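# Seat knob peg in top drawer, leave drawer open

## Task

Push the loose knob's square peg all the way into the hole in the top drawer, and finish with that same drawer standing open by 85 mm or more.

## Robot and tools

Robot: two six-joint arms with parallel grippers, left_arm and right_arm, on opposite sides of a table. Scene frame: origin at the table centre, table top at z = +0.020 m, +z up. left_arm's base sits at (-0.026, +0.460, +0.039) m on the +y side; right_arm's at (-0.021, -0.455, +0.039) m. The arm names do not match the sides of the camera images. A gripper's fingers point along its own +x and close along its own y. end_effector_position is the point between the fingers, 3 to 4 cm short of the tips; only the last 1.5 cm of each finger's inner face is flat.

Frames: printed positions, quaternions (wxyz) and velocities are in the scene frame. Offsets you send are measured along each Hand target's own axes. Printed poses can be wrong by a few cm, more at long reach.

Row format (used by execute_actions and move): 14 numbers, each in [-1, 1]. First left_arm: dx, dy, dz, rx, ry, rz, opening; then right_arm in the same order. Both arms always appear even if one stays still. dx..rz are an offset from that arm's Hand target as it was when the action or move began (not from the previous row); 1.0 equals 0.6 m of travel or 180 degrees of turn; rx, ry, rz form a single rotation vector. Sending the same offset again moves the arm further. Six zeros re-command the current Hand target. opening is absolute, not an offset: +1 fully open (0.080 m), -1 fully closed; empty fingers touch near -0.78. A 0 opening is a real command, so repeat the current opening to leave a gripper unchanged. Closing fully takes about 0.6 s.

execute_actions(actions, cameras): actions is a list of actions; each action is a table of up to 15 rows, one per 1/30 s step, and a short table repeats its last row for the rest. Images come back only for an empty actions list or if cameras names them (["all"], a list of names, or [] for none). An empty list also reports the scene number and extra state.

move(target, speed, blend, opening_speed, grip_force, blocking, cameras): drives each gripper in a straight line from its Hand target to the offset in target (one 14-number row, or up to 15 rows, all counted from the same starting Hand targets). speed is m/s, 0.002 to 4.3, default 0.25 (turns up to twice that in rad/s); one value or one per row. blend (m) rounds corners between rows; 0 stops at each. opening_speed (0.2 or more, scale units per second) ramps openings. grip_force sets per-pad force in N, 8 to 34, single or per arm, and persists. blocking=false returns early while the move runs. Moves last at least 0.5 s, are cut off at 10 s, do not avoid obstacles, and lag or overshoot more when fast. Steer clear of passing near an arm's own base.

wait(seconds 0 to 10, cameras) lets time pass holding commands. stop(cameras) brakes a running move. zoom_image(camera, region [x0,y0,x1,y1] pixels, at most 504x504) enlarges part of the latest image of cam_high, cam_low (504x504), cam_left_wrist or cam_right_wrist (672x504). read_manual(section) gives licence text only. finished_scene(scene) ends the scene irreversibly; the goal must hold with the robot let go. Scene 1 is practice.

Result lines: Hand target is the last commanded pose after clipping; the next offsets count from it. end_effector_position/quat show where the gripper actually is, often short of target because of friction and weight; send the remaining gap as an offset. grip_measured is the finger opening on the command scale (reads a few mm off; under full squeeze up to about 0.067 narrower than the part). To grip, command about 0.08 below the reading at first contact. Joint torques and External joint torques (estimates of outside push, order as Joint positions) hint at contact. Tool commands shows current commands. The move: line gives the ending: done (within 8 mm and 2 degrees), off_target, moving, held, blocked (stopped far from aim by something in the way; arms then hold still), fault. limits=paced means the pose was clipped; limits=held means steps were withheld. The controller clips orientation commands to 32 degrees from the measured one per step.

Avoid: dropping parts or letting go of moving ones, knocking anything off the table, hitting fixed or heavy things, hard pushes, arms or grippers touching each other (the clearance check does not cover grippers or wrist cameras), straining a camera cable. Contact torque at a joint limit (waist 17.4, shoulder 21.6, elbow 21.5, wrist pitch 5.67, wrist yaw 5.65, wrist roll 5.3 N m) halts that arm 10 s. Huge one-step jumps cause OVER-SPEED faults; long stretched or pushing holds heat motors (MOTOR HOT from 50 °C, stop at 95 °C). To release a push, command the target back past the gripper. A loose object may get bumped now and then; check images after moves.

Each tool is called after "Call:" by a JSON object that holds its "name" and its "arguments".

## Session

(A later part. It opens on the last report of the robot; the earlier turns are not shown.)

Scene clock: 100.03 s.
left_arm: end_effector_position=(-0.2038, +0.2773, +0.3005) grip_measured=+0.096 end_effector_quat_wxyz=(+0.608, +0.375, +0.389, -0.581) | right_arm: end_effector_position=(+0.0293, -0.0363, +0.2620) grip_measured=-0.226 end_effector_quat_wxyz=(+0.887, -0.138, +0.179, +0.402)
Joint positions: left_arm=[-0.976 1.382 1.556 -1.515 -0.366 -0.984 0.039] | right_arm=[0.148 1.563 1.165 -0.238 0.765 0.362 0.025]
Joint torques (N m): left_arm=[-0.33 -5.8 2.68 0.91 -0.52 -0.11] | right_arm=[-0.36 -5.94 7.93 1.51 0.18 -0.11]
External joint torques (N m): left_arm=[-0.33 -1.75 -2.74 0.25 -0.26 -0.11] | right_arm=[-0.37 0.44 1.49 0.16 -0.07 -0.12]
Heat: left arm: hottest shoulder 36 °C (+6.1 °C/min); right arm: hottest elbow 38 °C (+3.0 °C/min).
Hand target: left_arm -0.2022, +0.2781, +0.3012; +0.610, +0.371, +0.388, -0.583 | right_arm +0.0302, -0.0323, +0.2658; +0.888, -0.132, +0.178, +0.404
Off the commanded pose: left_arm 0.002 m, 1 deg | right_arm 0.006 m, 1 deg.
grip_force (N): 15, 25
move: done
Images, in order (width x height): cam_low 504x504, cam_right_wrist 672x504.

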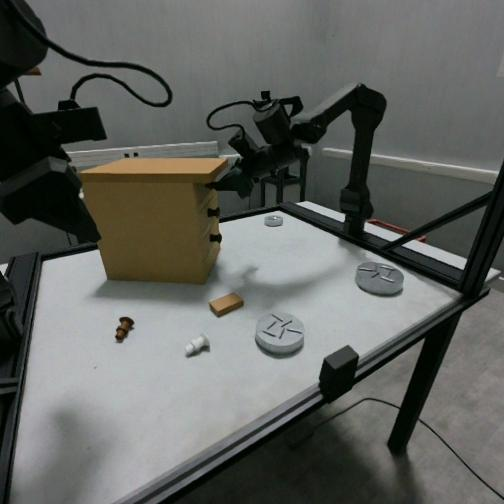

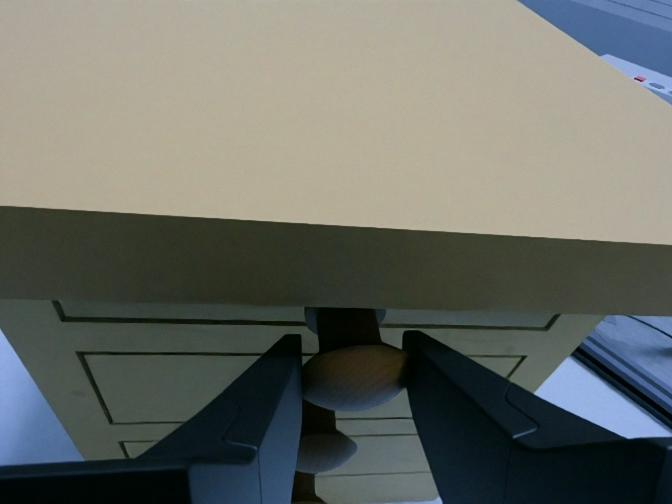

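Call:
{"name": "move", "arguments": {"target": [0,0,0,0,0,0,0.1,0.00453,0,0.00212,0,0,0,-0.25], "speed": 0.03, "cameras": ["cam_low","cam_right_wrist"]}}

Call:
{"name": "zoom_image", "arguments": {"camera": "cam_right_wrist", "region": [295, 295, 395, 370]}}

Call:
{"name": "zoom_image", "arguments": {"camera": "cam_low", "region": [200, 176, 220, 196]}}

Scene clock: 102.90 s.
left_arm: end_effector_position=(-0.2038, +0.2773, +0.3005) grip_measured=+0.096 end_effector_quat_wxyz=(+0.608, +0.375, +0.389, -0.581) | right_arm: end_effector_position=(+0.0309, -0.0349, +0.2617) grip_measured=-0.226 end_effector_quat_wxyz=(+0.887, -0.140, +0.179, +0.402)
Joint positions: left_arm=[-0.976 1.382 1.556 -1.515 -0.366 -0.984 0.039] | right_arm=[0.143 1.568 1.169 -0.236 0.763 0.356 0.025]
Joint torques (N m): left_arm=[-0.33 -5.79 2.7 0.91 -0.52 -0.12] | right_arm=[-0.33 -5.65 8.31 1.7 0.02 -0.08]
External joint torques (N m): left_arm=[-0.33 -1.73 -2.75 0.24 -0.26 -0.12] | right_arm=[-0.37 0.75 1.9 0.36 -0.23 -0.08]
Heat: left arm: hottest shoulder 36 °C (+6.0 °C/min); right arm: hottest wrist pitch 39 °C (+4.0 °C/min).
Hand target: left_arm -0.2022, +0.2781, +0.3012; +0.610, +0.371, +0.388, -0.583 | right_arm +0.0322, -0.0299, +0.2658; +0.888, -0.132, +0.178, +0.404
Off the commanded pose: left_arm 0.002 m, 1 deg | right_arm 0.007 m, 1 deg.
grip_force (N): 15, 25
move: done
Images, in order (width x height): cam_low 504x504, cam_right_wrist 672x504.

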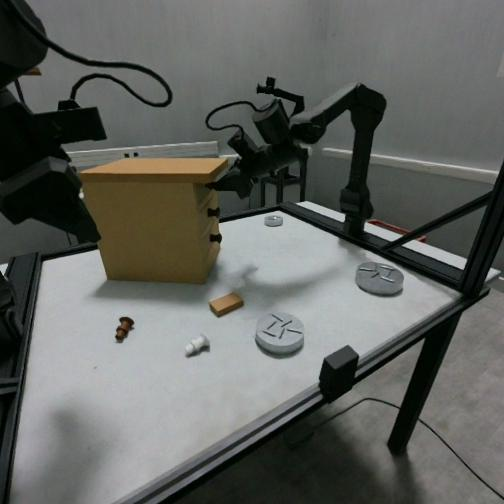

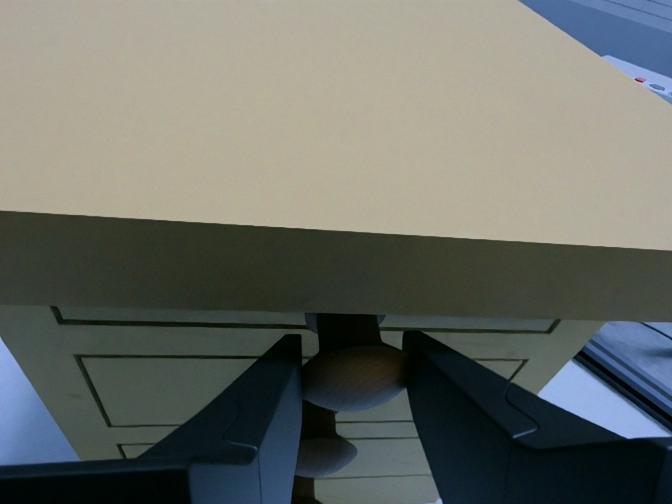

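Scaled by 5.040 from the camera's 672x504 image, which has a finer 960x720 frame.

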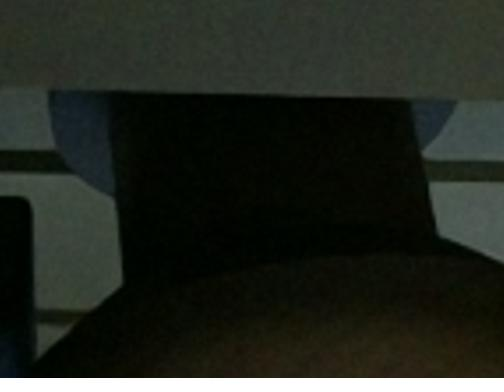

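Scaled by 25.200 from the camera's 504x504 image, which has a finer 720x720 frame.

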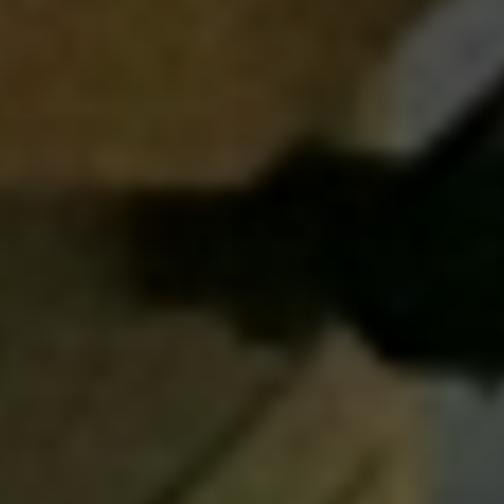

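Call:
{"name": "move", "arguments": {"target": [0,0,0,0,0,0,0.1,0.00604,0,0.00283,0,0,0,-0.25], "speed": 0.03, "cameras": ["cam_low","cam_right_wrist"]}}

Call:
{"name": "zoom_image", "arguments": {"camera": "cam_right_wrist", "region": [295, 295, 395, 370]}}

Call:
{"name": "zoom_image", "arguments": {"camera": "cam_low", "region": [200, 176, 220, 196]}}

Scene clock: 104.23 s.
left_arm: end_effector_position=(-0.2038, +0.2773, +0.3005) grip_measured=+0.096 end_effector_quat_wxyz=(+0.608, +0.375, +0.389, -0.581) | right_arm: end_effector_position=(+0.0329, -0.0332, +0.2612) grip_measured=-0.226 end_effector_quat_wxyz=(+0.887, -0.142, +0.179, +0.401)
Joint positions: left_arm=[-0.976 1.382 1.556 -1.515 -0.366 -0.984 0.039] | right_arm=[0.137 1.575 1.174 -0.234 0.758 0.349 0.025]
Joint torques (N m): left_arm=[-0.31 -5.79 2.69 0.91 -0.52 -0.11] | right_arm=[-0.52 -5.22 8.6 1.92 -0.04 -0.04]
External joint torques (N m): left_arm=[-0.3 -1.72 -2.77 0.24 -0.26 -0.11] | right_arm=[-0.52 1.31 2.13 0.56 -0.3 -0.05]
Heat: left arm: hottest shoulder 36 °C (+6.1 °C/min); right arm: hottest wrist pitch 39 °C (+4.1 °C/min).
Hand target: left_arm -0.2022, +0.2781, +0.3012; +0.610, +0.371, +0.388, -0.583 | right_arm +0.0349, -0.0269, +0.2657; +0.888, -0.132, +0.178, +0.403
Off the commanded pose: left_arm 0.002 m, 1 deg | right_arm 0.008 m, 1 deg.
grip_force (N): 15, 25
move: done
Images, in order (width x height): cam_low 504x504, cam_right_wrist 672x504.

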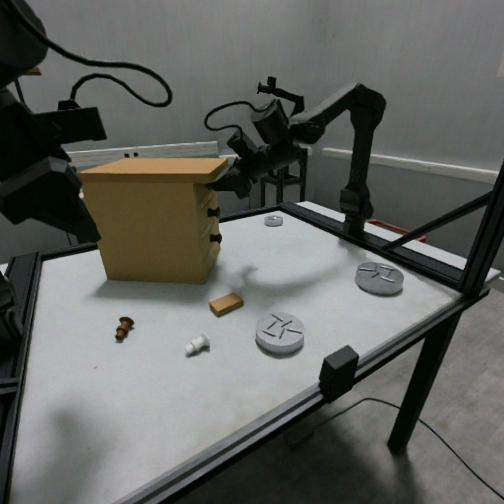

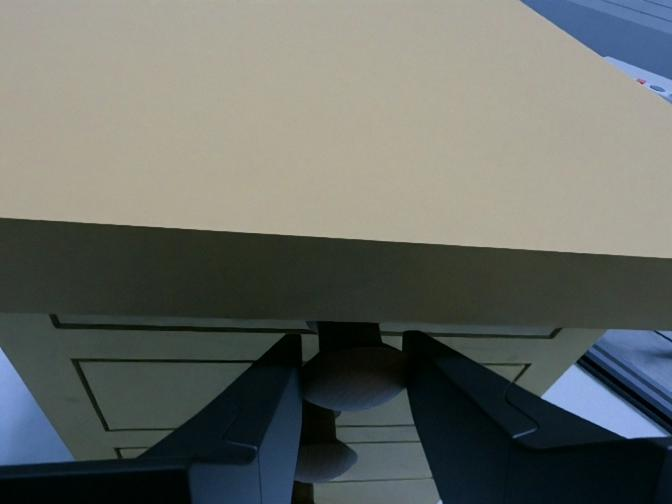

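Scaled by 5.040 from the camera's 672x504 image, which has a finer 960x720 frame.

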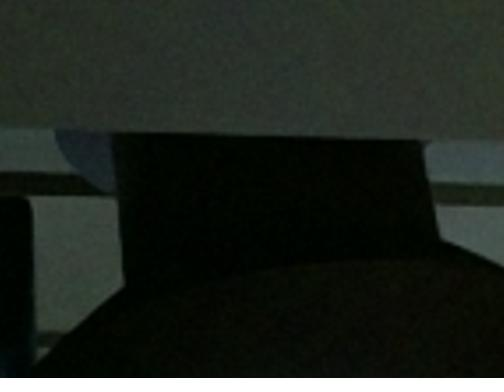

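Scaled by 25.200 from the camera's 504x504 image, which has a finer 720x720 frame.

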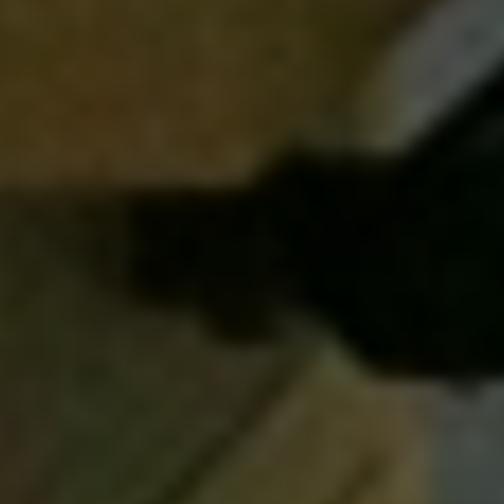

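Call:
{"name": "move", "arguments": {"target": [0,0,0,0,0,0,0.1,0.0068,0.00099,0.0051,0,0,0,-0.25], "speed": 0.03, "cameras": ["cam_low","cam_right_wrist"]}}

Call:
{"name": "zoom_image", "arguments": {"camera": "cam_right_wrist", "region": [295, 295, 395, 370]}}

Call:
{"name": "zoom_image", "arguments": {"camera": "cam_low", "region": [200, 176, 220, 196]}}

Scene clock: 105.53 s.
left_arm: end_effector_position=(-0.2038, +0.2773, +0.3005) grip_measured=+0.096 end_effector_quat_wxyz=(+0.608, +0.375, +0.389, -0.581) | right_arm: end_effector_position=(+0.0351, -0.0302, +0.2621) grip_measured=-0.226 end_effector_quat_wxyz=(+0.888, -0.143, +0.178, +0.400)
Joint positions: left_arm=[-0.976 1.382 1.556 -1.515 -0.366 -0.984 0.039] | right_arm=[0.13 1.586 1.187 -0.233 0.756 0.341 0.025]
Joint torques (N m): left_arm=[-0.33 -5.8 2.7 0.91 -0.52 -0.11] | right_arm=[-1.04 -5.16 8.81 2.02 -0.23 -0.13]
External joint torques (N m): left_arm=[-0.33 -1.77 -2.75 0.24 -0.26 -0.12] | right_arm=[-1.01 1.27 2.46 0.69 -0.48 -0.13]
Heat: left arm: hottest shoulder 36 °C (+6.0 °C/min); right arm: hottest wrist pitch 39 °C (+4.0 °C/min).
Hand target: left_arm -0.2022, +0.2781, +0.3012; +0.610, +0.371, +0.388, -0.583 | right_arm +0.0375, -0.0227, +0.2668; +0.888, -0.132, +0.178, +0.404
Off the commanded pose: left_arm 0.002 m, 1 deg | right_arm 0.009 m, 1 deg.
grip_force (N): 15, 25
move: off_target (right_arm)
Images, in order (width x height): cam_low 504x504, cam_right_wrist 672x504.

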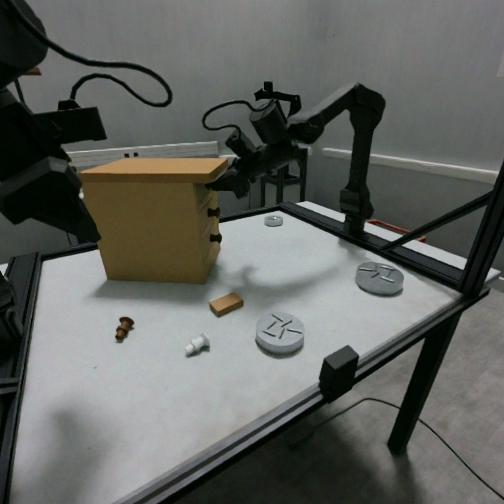

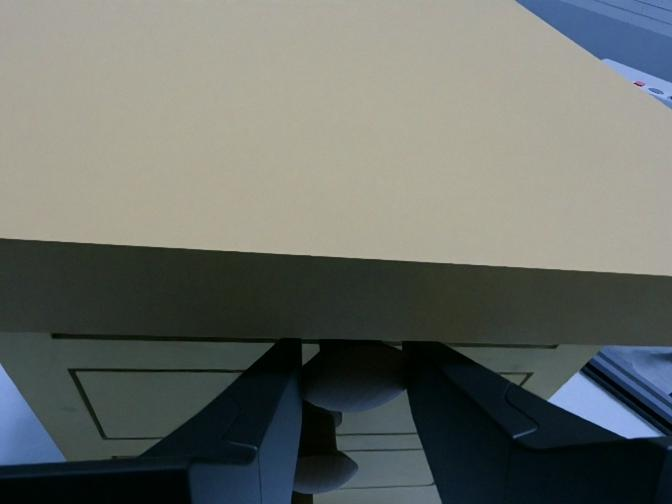

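Scaled by 5.040 from the camera's 672x504 image, which has a finer 960x720 frame.

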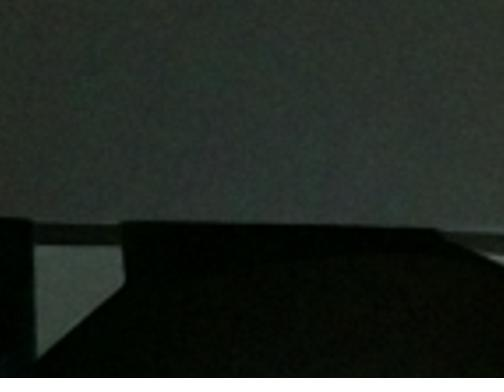

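Scaled by 25.200 from the camera's 504x504 image, which has a finer 720x720 frame.

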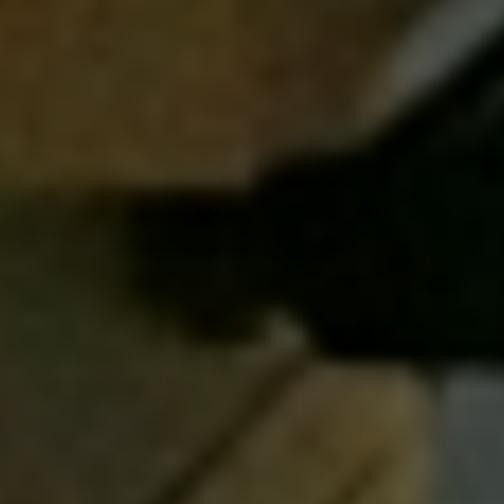

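Call:
{"name": "move", "arguments": {"target": [0,0,0,0,0,0,0.1,0.0072,0.0006,0.0043,0.0033,-0.0017,0.0022,-0.25], "speed": 0.03, "cameras": ["cam_low","cam_right_wrist"]}}

Call:
{"name": "zoom_image", "arguments": {"camera": "cam_low", "region": [200, 176, 220, 196]}}

Scene clock: 107.80 s.
left_arm: end_effector_position=(-0.2038, +0.2773, +0.3005) grip_measured=+0.096 end_effector_quat_wxyz=(+0.608, +0.375, +0.389, -0.581) | right_arm: end_effector_position=(+0.0375, -0.0281, +0.2620) grip_measured=-0.226 end_effector_quat_wxyz=(+0.888, -0.140, +0.178, +0.401)
Joint positions: left_arm=[-0.976 1.382 1.556 -1.515 -0.366 -0.984 0.039] | right_arm=[0.122 1.59 1.188 -0.221 0.747 0.336 0.025]
Joint torques (N m): left_arm=[-0.33 -5.8 2.69 0.91 -0.52 -0.11] | right_arm=[-1.23 -4.46 9.39 2.45 -0.46 -0.11]
External joint torques (N m): left_arm=[-0.33 -1.72 -2.75 0.26 -0.26 -0.11] | right_arm=[-1.24 2.14 2.92 1.07 -0.71 -0.12]
Heat: left arm: hottest shoulder 36 °C (+5.0 °C/min); right arm: hottest wrist pitch 40 °C (+5.0 °C/min).
Hand target: left_arm -0.2022, +0.2781, +0.3012; +0.610, +0.371, +0.388, -0.583 | right_arm +0.0403, -0.0186, +0.2671; +0.887, -0.126, +0.178, +0.406
Off the commanded pose: left_arm 0.002 m, 1 deg | right_arm 0.011 m, 2 deg.
grip_force (N): 15, 25
move: off_target (right_arm)
Images, in order (width x height): cam_low 504x504, cam_right_wrist 672x504.

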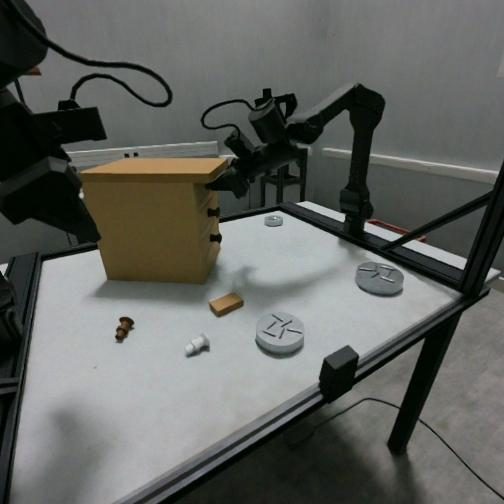

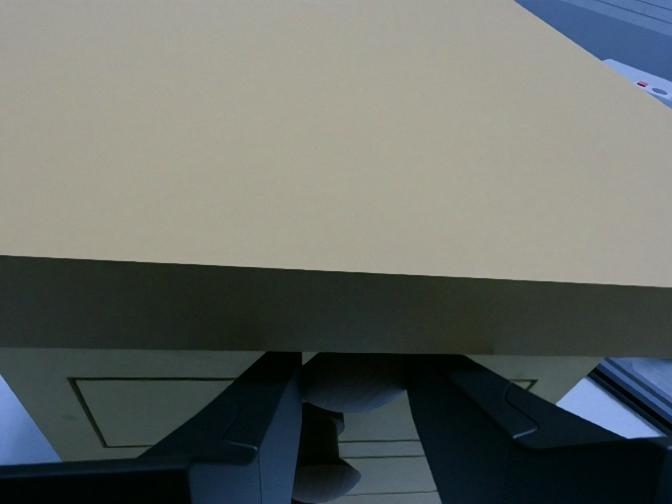

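Scaled by 25.200 from the camera's 504x504 image, which has a finer 720x720 frame.

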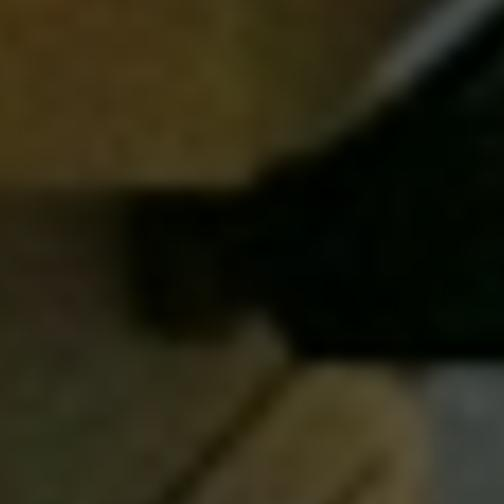

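Call:
{"name": "move", "arguments": {"target": [0,0,0,0,0,0,0.1,0.0062,0.0004,0.0034,0.0022,-0.0012,0.0015,-0.25], "speed": 0.03, "cameras": ["cam_low","cam_right_wrist"]}}

Call:
{"name": "zoom_image", "arguments": {"camera": "cam_low", "region": [200, 176, 220, 196]}}

Scene clock: 108.70 s.
left_arm: end_effector_position=(-0.2038, +0.2773, +0.3005) grip_measured=+0.096 end_effector_quat_wxyz=(+0.608, +0.375, +0.389, -0.581) | right_arm: end_effector_position=(+0.0390, -0.0265, +0.2625) grip_measured=-0.226 end_effector_quat_wxyz=(+0.888, -0.138, +0.177, +0.402)
Joint positions: left_arm=[-0.976 1.382 1.556 -1.515 -0.366 -0.984 0.039] | right_arm=[0.116 1.593 1.189 -0.211 0.741 0.331 0.025]
Joint torques (N m): left_arm=[-0.33 -5.79 2.7 0.91 -0.52 -0.11] | right_arm=[-1.38 -4.04 9.61 2.86 -0.62 -0.08]
External joint torques (N m): left_arm=[-0.35 -1.76 -2.73 0.25 -0.26 -0.11] | right_arm=[-1.46 2.71 3.03 1.45 -0.86 -0.08]
Heat: left arm: hottest shoulder 36 °C (+4.0 °C/min); right arm: hottest wrist pitch 40 °C (+5.0 °C/min).
Hand target: left_arm -0.2022, +0.2781, +0.3012; +0.610, +0.371, +0.388, -0.583 | right_arm +0.0428, -0.0151, +0.2676; +0.887, -0.122, +0.178, +0.408
Off the commanded pose: left_arm 0.002 m, 1 deg | right_arm 0.013 m, 2 deg.
grip_force (N): 15, 25
move: off_target (right_arm)
Images, in order (width x height): cam_low 504x504, cam_right_wrist 672x504.

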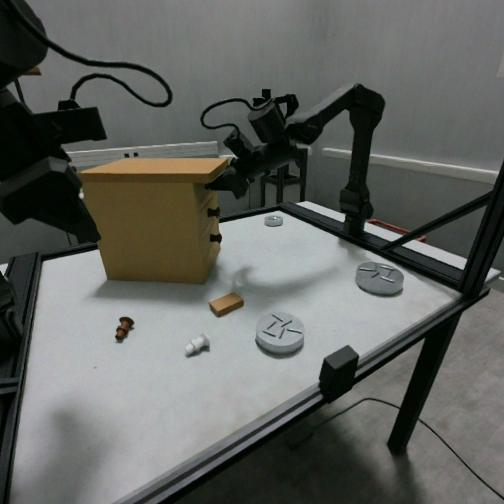

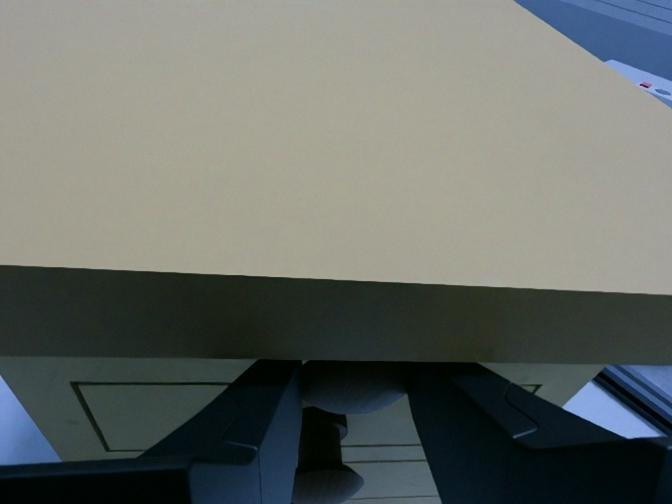

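Scaled by 25.200 from the camera's 504x504 image, which has a finer 720x720 frame.

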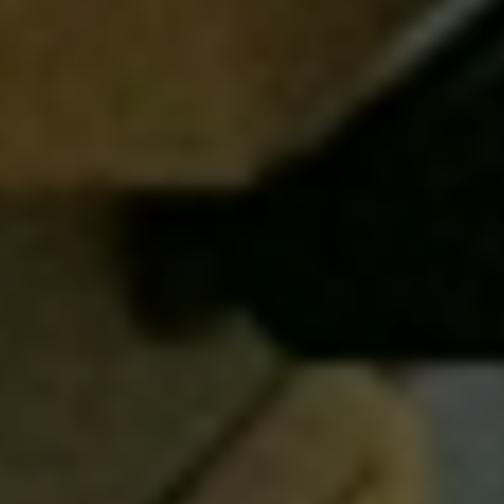

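Call:
{"name": "move", "arguments": {"target": [0,0,0,0,0,0,0.1,0.0050,0.0004,0.0027,0,0,0,-0.25], "speed": 0.03, "cameras": ["cam_low","cam_right_wrist"]}}

Call:
{"name": "zoom_image", "arguments": {"camera": "cam_low", "region": [200, 176, 220, 196]}}

Scene clock: 109.77 s.
left_arm: end_effector_position=(-0.2038, +0.2773, +0.3005) grip_measured=+0.096 end_effector_quat_wxyz=(+0.608, +0.375, +0.389, -0.581) | right_arm: end_effector_position=(+0.0402, -0.0260, +0.2622) grip_measured=-0.226 end_effector_quat_wxyz=(+0.888, -0.140, +0.176, +0.402)
Joint positions: left_arm=[-0.976 1.382 1.556 -1.515 -0.366 -0.984 0.039] | right_arm=[0.113 1.595 1.191 -0.211 0.74 0.326 0.025]
Joint torques (N m): left_arm=[-0.33 -5.78 2.7 0.91 -0.51 -0.11] | right_arm=[-1.8 -3.08 10.54 2.95 -0.72 -0.07]
External joint torques (N m): left_arm=[-0.31 -1.72 -2.76 0.24 -0.26 -0.11] | right_arm=[-1.78 3.55 4.1 1.58 -0.96 -0.08]
Heat: left arm: hottest shoulder 36 °C (+4.0 °C/min); right arm: hottest wrist pitch 41 °C (+5.0 °C/min).
Hand target: left_arm -0.2022, +0.2781, +0.3012; +0.610, +0.371, +0.388, -0.583 | right_arm +0.0448, -0.0124, +0.2676; +0.887, -0.122, +0.178, +0.408
Off the commanded pose: left_arm 0.002 m, 1 deg | right_arm 0.015 m, 2 deg.
grip_force (N): 15, 25
move: off_target (right_arm)
Images, in order (width x height): cam_low 504x504, cam_right_wrist 672x504.

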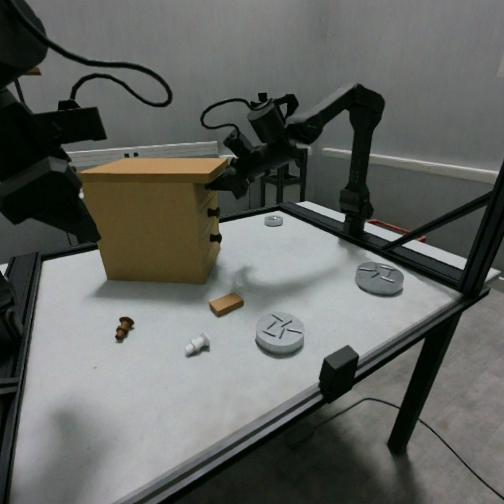

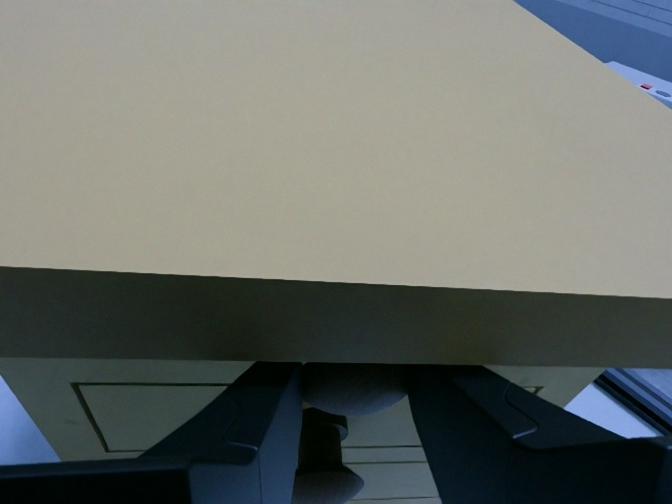

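Scaled by 25.200 from the camera's 504x504 image, which has a finer 720x720 frame.

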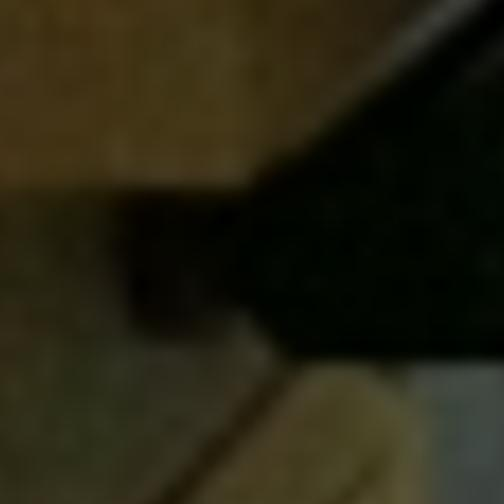

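Call:
{"name": "move", "arguments": {"target": [0,0,0,0,0,0,0.1,-0.0586,-0.0025,-0.028,0,0,0,-0.25], "speed": 0.06, "cameras": ["cam_low","cam_right_wrist"]}}

Call:
{"name": "zoom_image", "arguments": {"camera": "cam_low", "region": [190, 170, 226, 206]}}

Scene clock: 111.67 s.
left_arm: end_effector_position=(-0.2038, +0.2773, +0.3005) grip_measured=+0.096 end_effector_quat_wxyz=(+0.608, +0.375, +0.389, -0.581) | right_arm: end_effector_position=(+0.0224, -0.0407, +0.2630) grip_measured=-0.226 end_effector_quat_wxyz=(+0.887, -0.130, +0.178, +0.407)
Joint positions: left_arm=[-0.976 1.382 1.556 -1.515 -0.366 -0.984 0.039] | right_arm=[0.169 1.543 1.144 -0.232 0.775 0.379 0.025]
Joint torques (N m): left_arm=[-0.33 -5.79 2.69 0.91 -0.52 -0.12] | right_arm=[0.37 -8.68 5.94 0.98 0.4 0.28]
External joint torques (N m): left_arm=[-0.31 -1.71 -2.78 0.24 -0.26 -0.12] | right_arm=[0.37 -2.52 -0.43 -0.36 0.14 0.28]
Heat: left arm: hottest shoulder 36 °C (+2.0 °C/min); right arm: hottest wrist pitch 41 °C (+5.0 °C/min).
Hand target: left_arm -0.2022, +0.2781, +0.3012; +0.610, +0.371, +0.388, -0.583 | right_arm +0.0212, -0.0433, +0.2671; +0.887, -0.122, +0.178, +0.408
Off the commanded pose: left_arm 0.002 m, 1 deg | right_arm 0.005 m, 1 deg.
grip_force (N): 15, 25
move: done
Images, in order (width x height): cam_low 504x504, cam_right_wrist 672x504.

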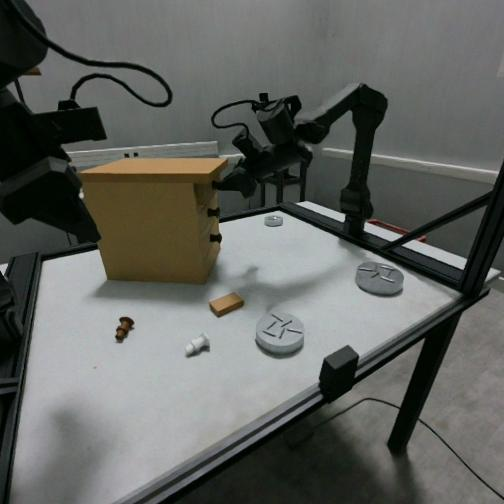

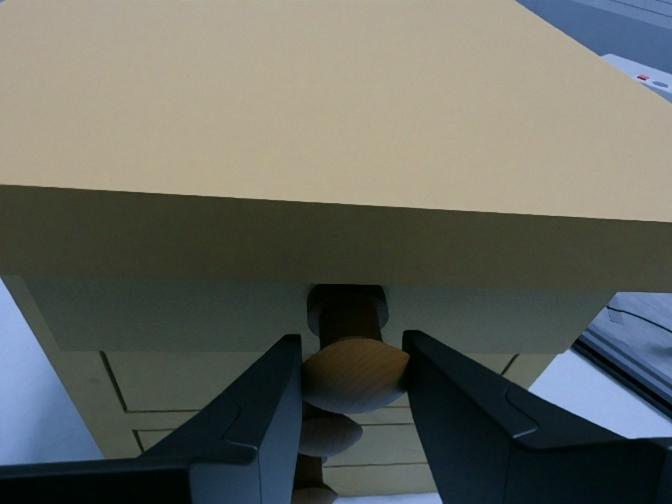

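Scaled by 14.000 from the camera's 504x504 image, which has a finer 720x720 frame.

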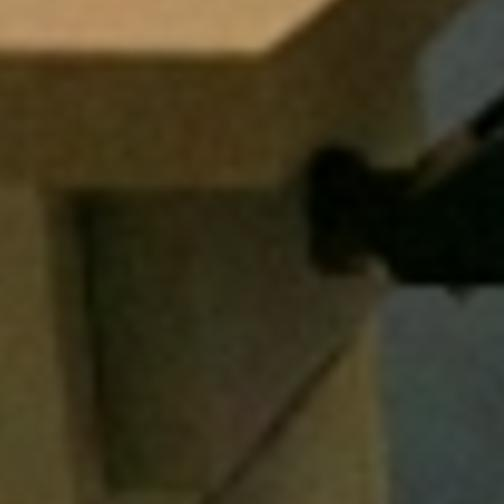

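Call:
{"name": "move", "arguments": {"target": [0,0,0,0,0,0,0.1,-0.0596,-0.0003,-0.0275,0,0,0,-0.25], "speed": 0.06, "cameras": ["cam_low","cam_right_wrist"]}}

Call:
{"name": "zoom_image", "arguments": {"camera": "cam_low", "region": [200, 160, 250, 210]}}

Scene clock: 113.33 s.
left_arm: end_effector_position=(-0.2038, +0.2773, +0.3005) grip_measured=+0.096 end_effector_quat_wxyz=(+0.608, +0.375, +0.389, -0.581) | right_arm: end_effector_position=(-0.0034, -0.0713, +0.2619) grip_measured=-0.226 end_effector_quat_wxyz=(+0.886, -0.132, +0.179, +0.407)
Joint positions: left_arm=[-0.976 1.382 1.556 -1.515 -0.366 -0.984 0.039] | right_arm=[0.272 1.458 1.077 -0.322 0.854 0.47 0.025]
Joint torques (N m): left_arm=[-0.33 -5.8 2.69 0.91 -0.52 -0.11] | right_arm=[0.2 -8.09 6.15 1.02 0.53 0.29]
External joint torques (N m): left_arm=[-0.33 -1.76 -2.74 0.24 -0.26 -0.11] | right_arm=[0.22 -2.56 -0.21 -0.25 0.22 0.28]
Heat: left arm: hottest shoulder 35 °C (+0.0 °C/min); right arm: hottest wrist pitch 41 °C (+4.0 °C/min).
Hand target: left_arm -0.2022, +0.2781, +0.3012; +0.610, +0.371, +0.388, -0.583 | right_arm -0.0039, -0.0737, +0.2671; +0.887, -0.122, +0.178, +0.408
Off the commanded pose: left_arm 0.002 m, 1 deg | right_arm 0.006 m, 1 deg.
grip_force (N): 15, 25
move: done
Images, in order (width x height): cam_low 504x504, cam_right_wrist 672x504.

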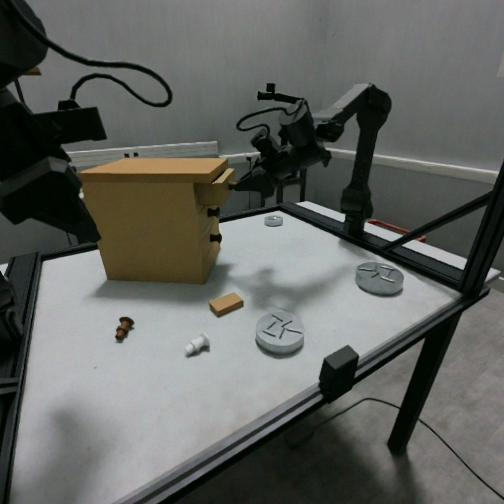

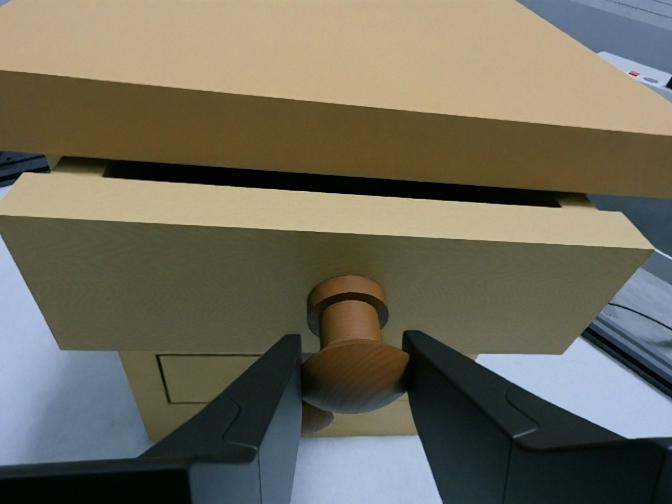

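Scaled by 10.080 from the camera's 504x504 image, which has a finer 720x720 frame.

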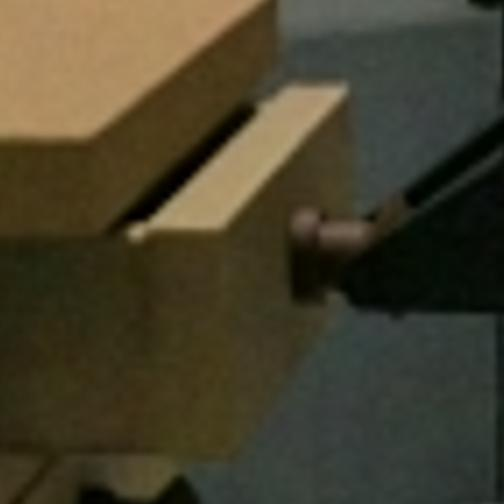

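Call:
{"name": "move", "arguments": {"target": [0,0,0,0,0,0,0.1,-0.0665,-0.0003,-0.0308,0,0,0,-0.25], "speed": 0.06, "cameras": ["cam_low","cam_right_wrist","cam_high"]}}

Call:
{"name": "zoom_image", "arguments": {"camera": "cam_low", "region": [200, 160, 250, 210]}}

Scene clock: 114.83 s.
left_arm: end_effector_position=(-0.2038, +0.2773, +0.3005) grip_measured=+0.096 end_effector_quat_wxyz=(+0.608, +0.375, +0.389, -0.581) | right_arm: end_effector_position=(-0.0282, -0.1033, +0.2618) grip_measured=-0.226 end_effector_quat_wxyz=(+0.888, -0.128, +0.179, +0.403)
Joint positions: left_arm=[-0.976 1.382 1.556 -1.515 -0.366 -0.984 0.039] | right_arm=[0.394 1.389 1.038 -0.461 0.951 0.618 0.025]
Joint torques (N m): left_arm=[-0.34 -5.79 2.69 0.91 -0.51 -0.11] | right_arm=[1.31 -7.99 6.34 0.06 0.65 0.3]
External joint torques (N m): left_arm=[-0.33 -1.76 -2.76 0.23 -0.26 -0.11] | right_arm=[1.31 -3.03 0.05 -1.1 0.27 0.29]
Heat: left arm: hottest shoulder 35 °C (-1.0 °C/min); right arm: hottest wrist pitch 41 °C (+4.0 °C/min).
Hand target: left_arm -0.2022, +0.2781, +0.3012; +0.610, +0.371, +0.388, -0.583 | right_arm -0.0319, -0.1076, +0.2669; +0.887, -0.122, +0.178, +0.408
Off the commanded pose: left_arm 0.002 m, 1 deg | right_arm 0.008 m, 1 deg.
grip_force (N): 15, 25
move: done
Images, in order (width x height): cam_high 504x504, cam_low 504x504, cam_right_wrist 672x504.

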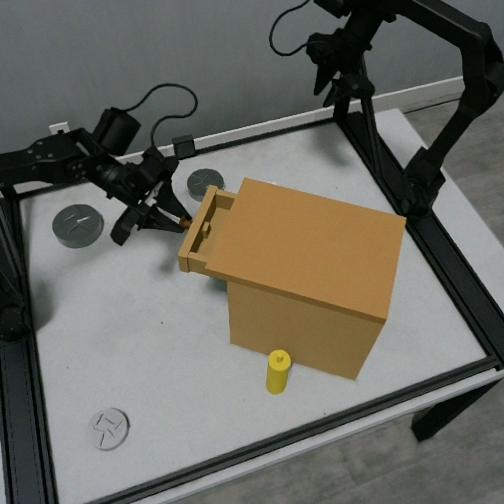

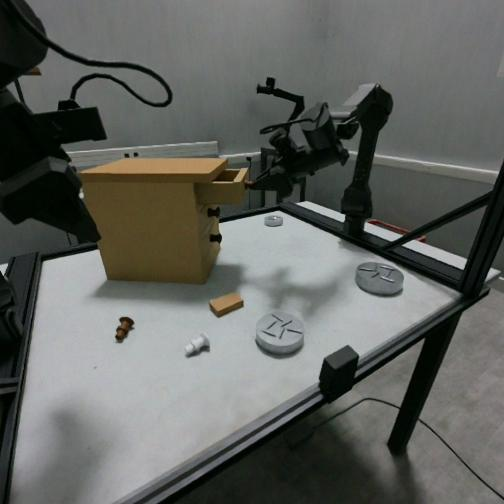

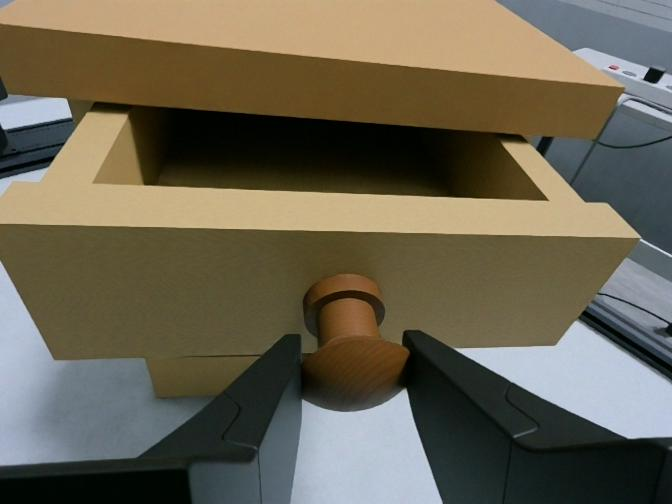

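Scaled by 10.080 from the camera's 504x504 image, which has a finer 720x720 frame.

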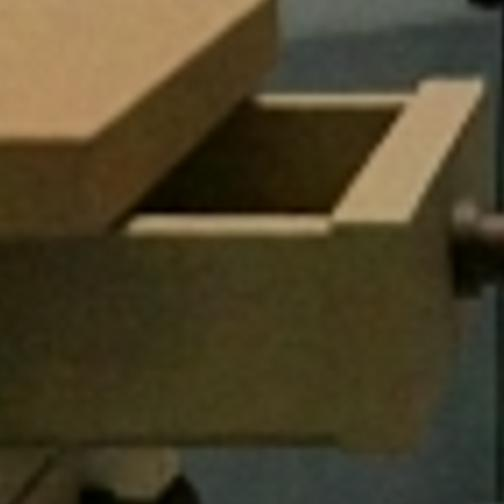

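Call:
{"name": "zoom_image", "arguments": {"camera": "cam_low", "region": [236, 172, 260, 196]}}

Call:
{"name": "zoom_image", "arguments": {"camera": "cam_right_wrist", "region": [285, 255, 405, 345]}}

Call:
{"name": "zoom_image", "arguments": {"camera": "cam_high", "region": [160, 180, 240, 260]}}

Scaled by 21.000 from the camera's 504x504 image, which has a finer 720x720 frame.

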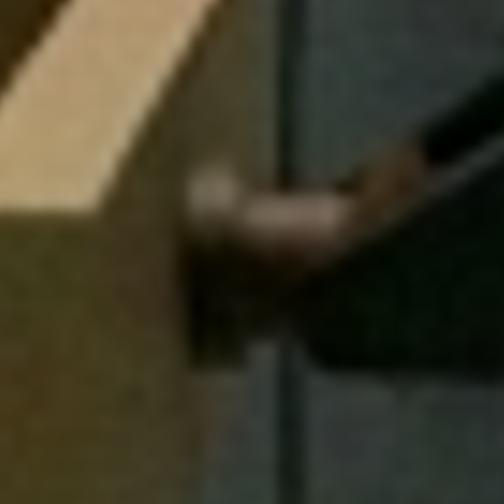

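Scaled by 4.200 from the camera's 672x504 image, which has a finer 960x720 frame.

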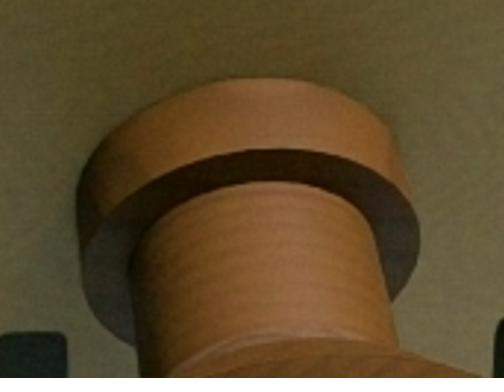

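Scaled by 6.300 from the camera's 504x504 image, which has a finer 720x720 frame.

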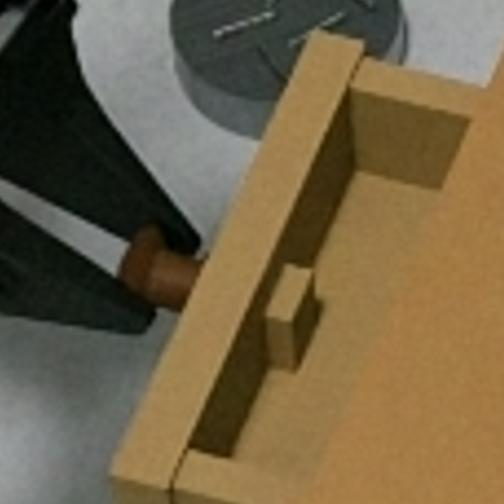

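Call:
{"name": "move", "arguments": {"target": [0,0,0,0,0,0,0.1,0,0,0,0,0,0,0.3], "opening_speed": 0.6, "speed": 0.05, "cameras": ["cam_right_wrist"]}}

Scene clock: 116.57 s.
left_arm: end_effector_position=(-0.2038, +0.2773, +0.3005) grip_measured=+0.096 end_effector_quat_wxyz=(+0.608, +0.375, +0.389, -0.581) | right_arm: end_effector_position=(-0.0322, -0.1062, +0.2639) grip_measured=+0.297 end_effector_quat_wxyz=(+0.886, -0.128, +0.178, +0.408)
Joint positions: left_arm=[-0.976 1.382 1.556 -1.515 -0.366 -0.984 0.039] | right_arm=[0.41 1.379 1.038 -0.474 0.955 0.622 0.048]
Joint torques (N m): left_arm=[-0.33 -5.79 2.7 0.91 -0.51 -0.11] | right_arm=[0.03 -6.52 6.12 0.84 0.54 0.17]
External joint torques (N m): left_arm=[-0.3 -1.74 -2.76 0.24 -0.26 -0.11] | right_arm=[0.06 -1.65 -0.15 -0.31 0.17 0.16]
Heat: left arm: hottest shoulder 35 °C (-3.0 °C/min); right arm: hottest wrist pitch 40 °C (+2.0 °C/min).
Hand target: left_arm -0.2022, +0.2781, +0.3012; +0.610, +0.371, +0.388, -0.583 | right_arm -0.0319, -0.1077, +0.2667; +0.887, -0.122, +0.178, +0.408
Off the commanded pose: left_arm 0.002 m, 1 deg | right_arm 0.003 m, 1 deg.
grip_force (N): 15, 25
move: done
Images, in order (width x height): cam_right_wrist 672x504.

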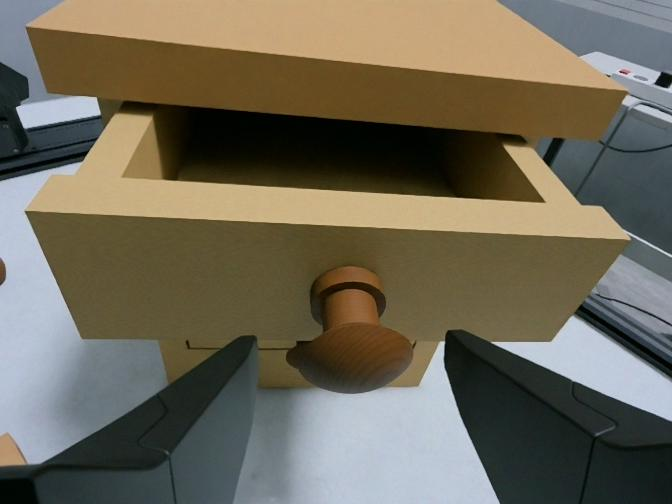

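Released cleanly. Back off along the drawer normal.

Call:
{"name": "move", "arguments": {"target": [0,0,0,0,0,0,0.1,-0.0906,0.0,-0.0424,0,0,0,0.3], "speed": 0.12, "cameras": ["all"]}}

Scene clock: 117.80 s.
left_arm: end_effector_position=(-0.2038, +0.2773, +0.3005) grip_measured=+0.096 end_effector_quat_wxyz=(+0.608, +0.375, +0.389, -0.581) | right_arm: end_effector_position=(-0.0690, -0.1550, +0.2624) grip_measured=+0.298 end_effector_quat_wxyz=(+0.886, -0.129, +0.178, +0.408)
Joint positions: left_arm=[-0.976 1.382 1.556 -1.515 -0.366 -0.984 0.039] | right_arm=[0.629 1.341 1.048 -0.818 1.082 0.968 0.048]
Joint torques (N m): left_arm=[-0.33 -5.8 2.7 0.91 -0.52 -0.11] | right_arm=[0.13 -4.3 7.21 0.44 0.72 0.19]
External joint torques (N m): left_arm=[-0.34 -1.75 -2.74 0.25 -0.25 -0.11] | right_arm=[0.12 -0.01 1.24 -0.4 0.22 0.18]
Heat: left arm: hottest shoulder 35 °C (-4.0 °C/min); right arm: hottest wrist pitch 40 °C (+2.0 °C/min).
Hand target: left_arm -0.2022, +0.2781, +0.3012; +0.610, +0.371, +0.388, -0.583 | right_arm -0.0703, -0.1538, +0.2662; +0.887, -0.122, +0.178, +0.408
Off the commanded pose: left_arm 0.002 m, 1 deg | right_arm 0.004 m, 1 deg.
grip_force (N): 15, 25
move: done

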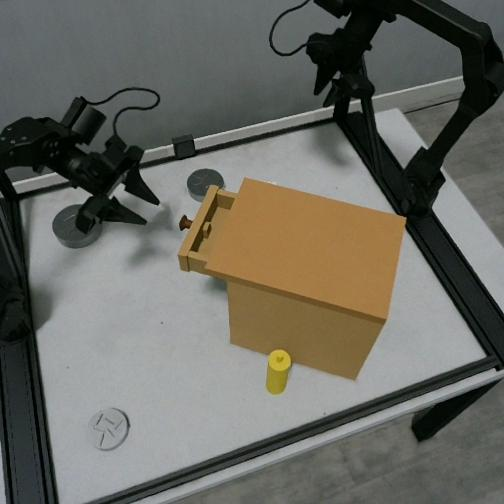

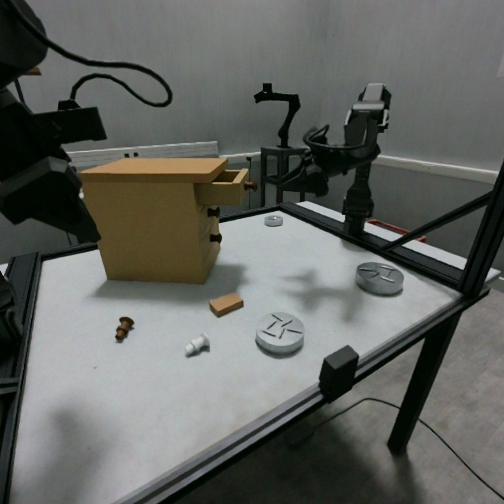

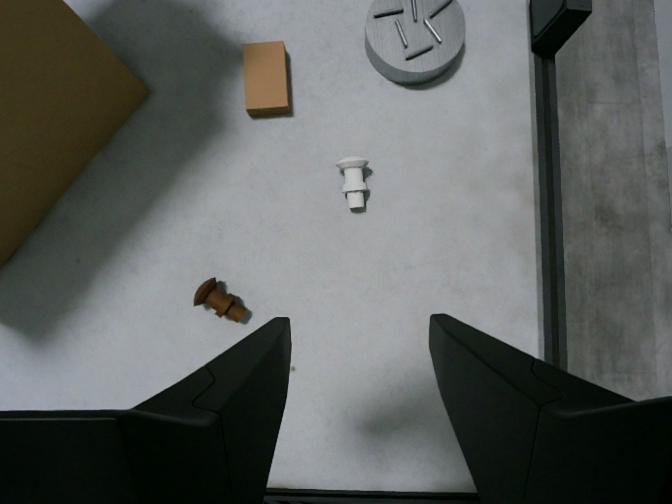

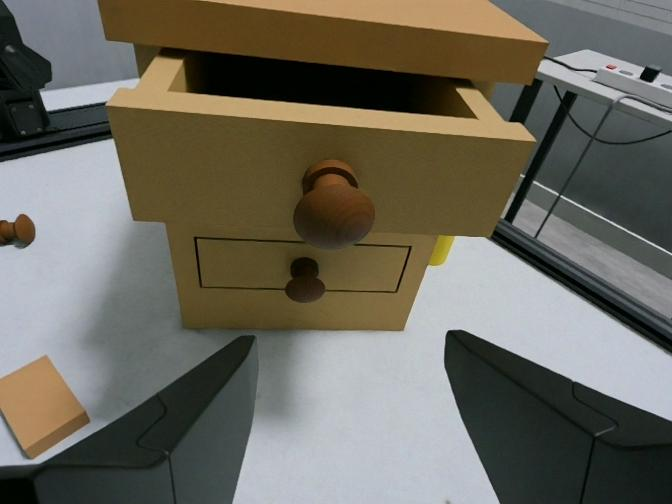

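Call:
{"name": "finished_scene", "arguments": {"scene": 1}}

The scene is finished: the task was done.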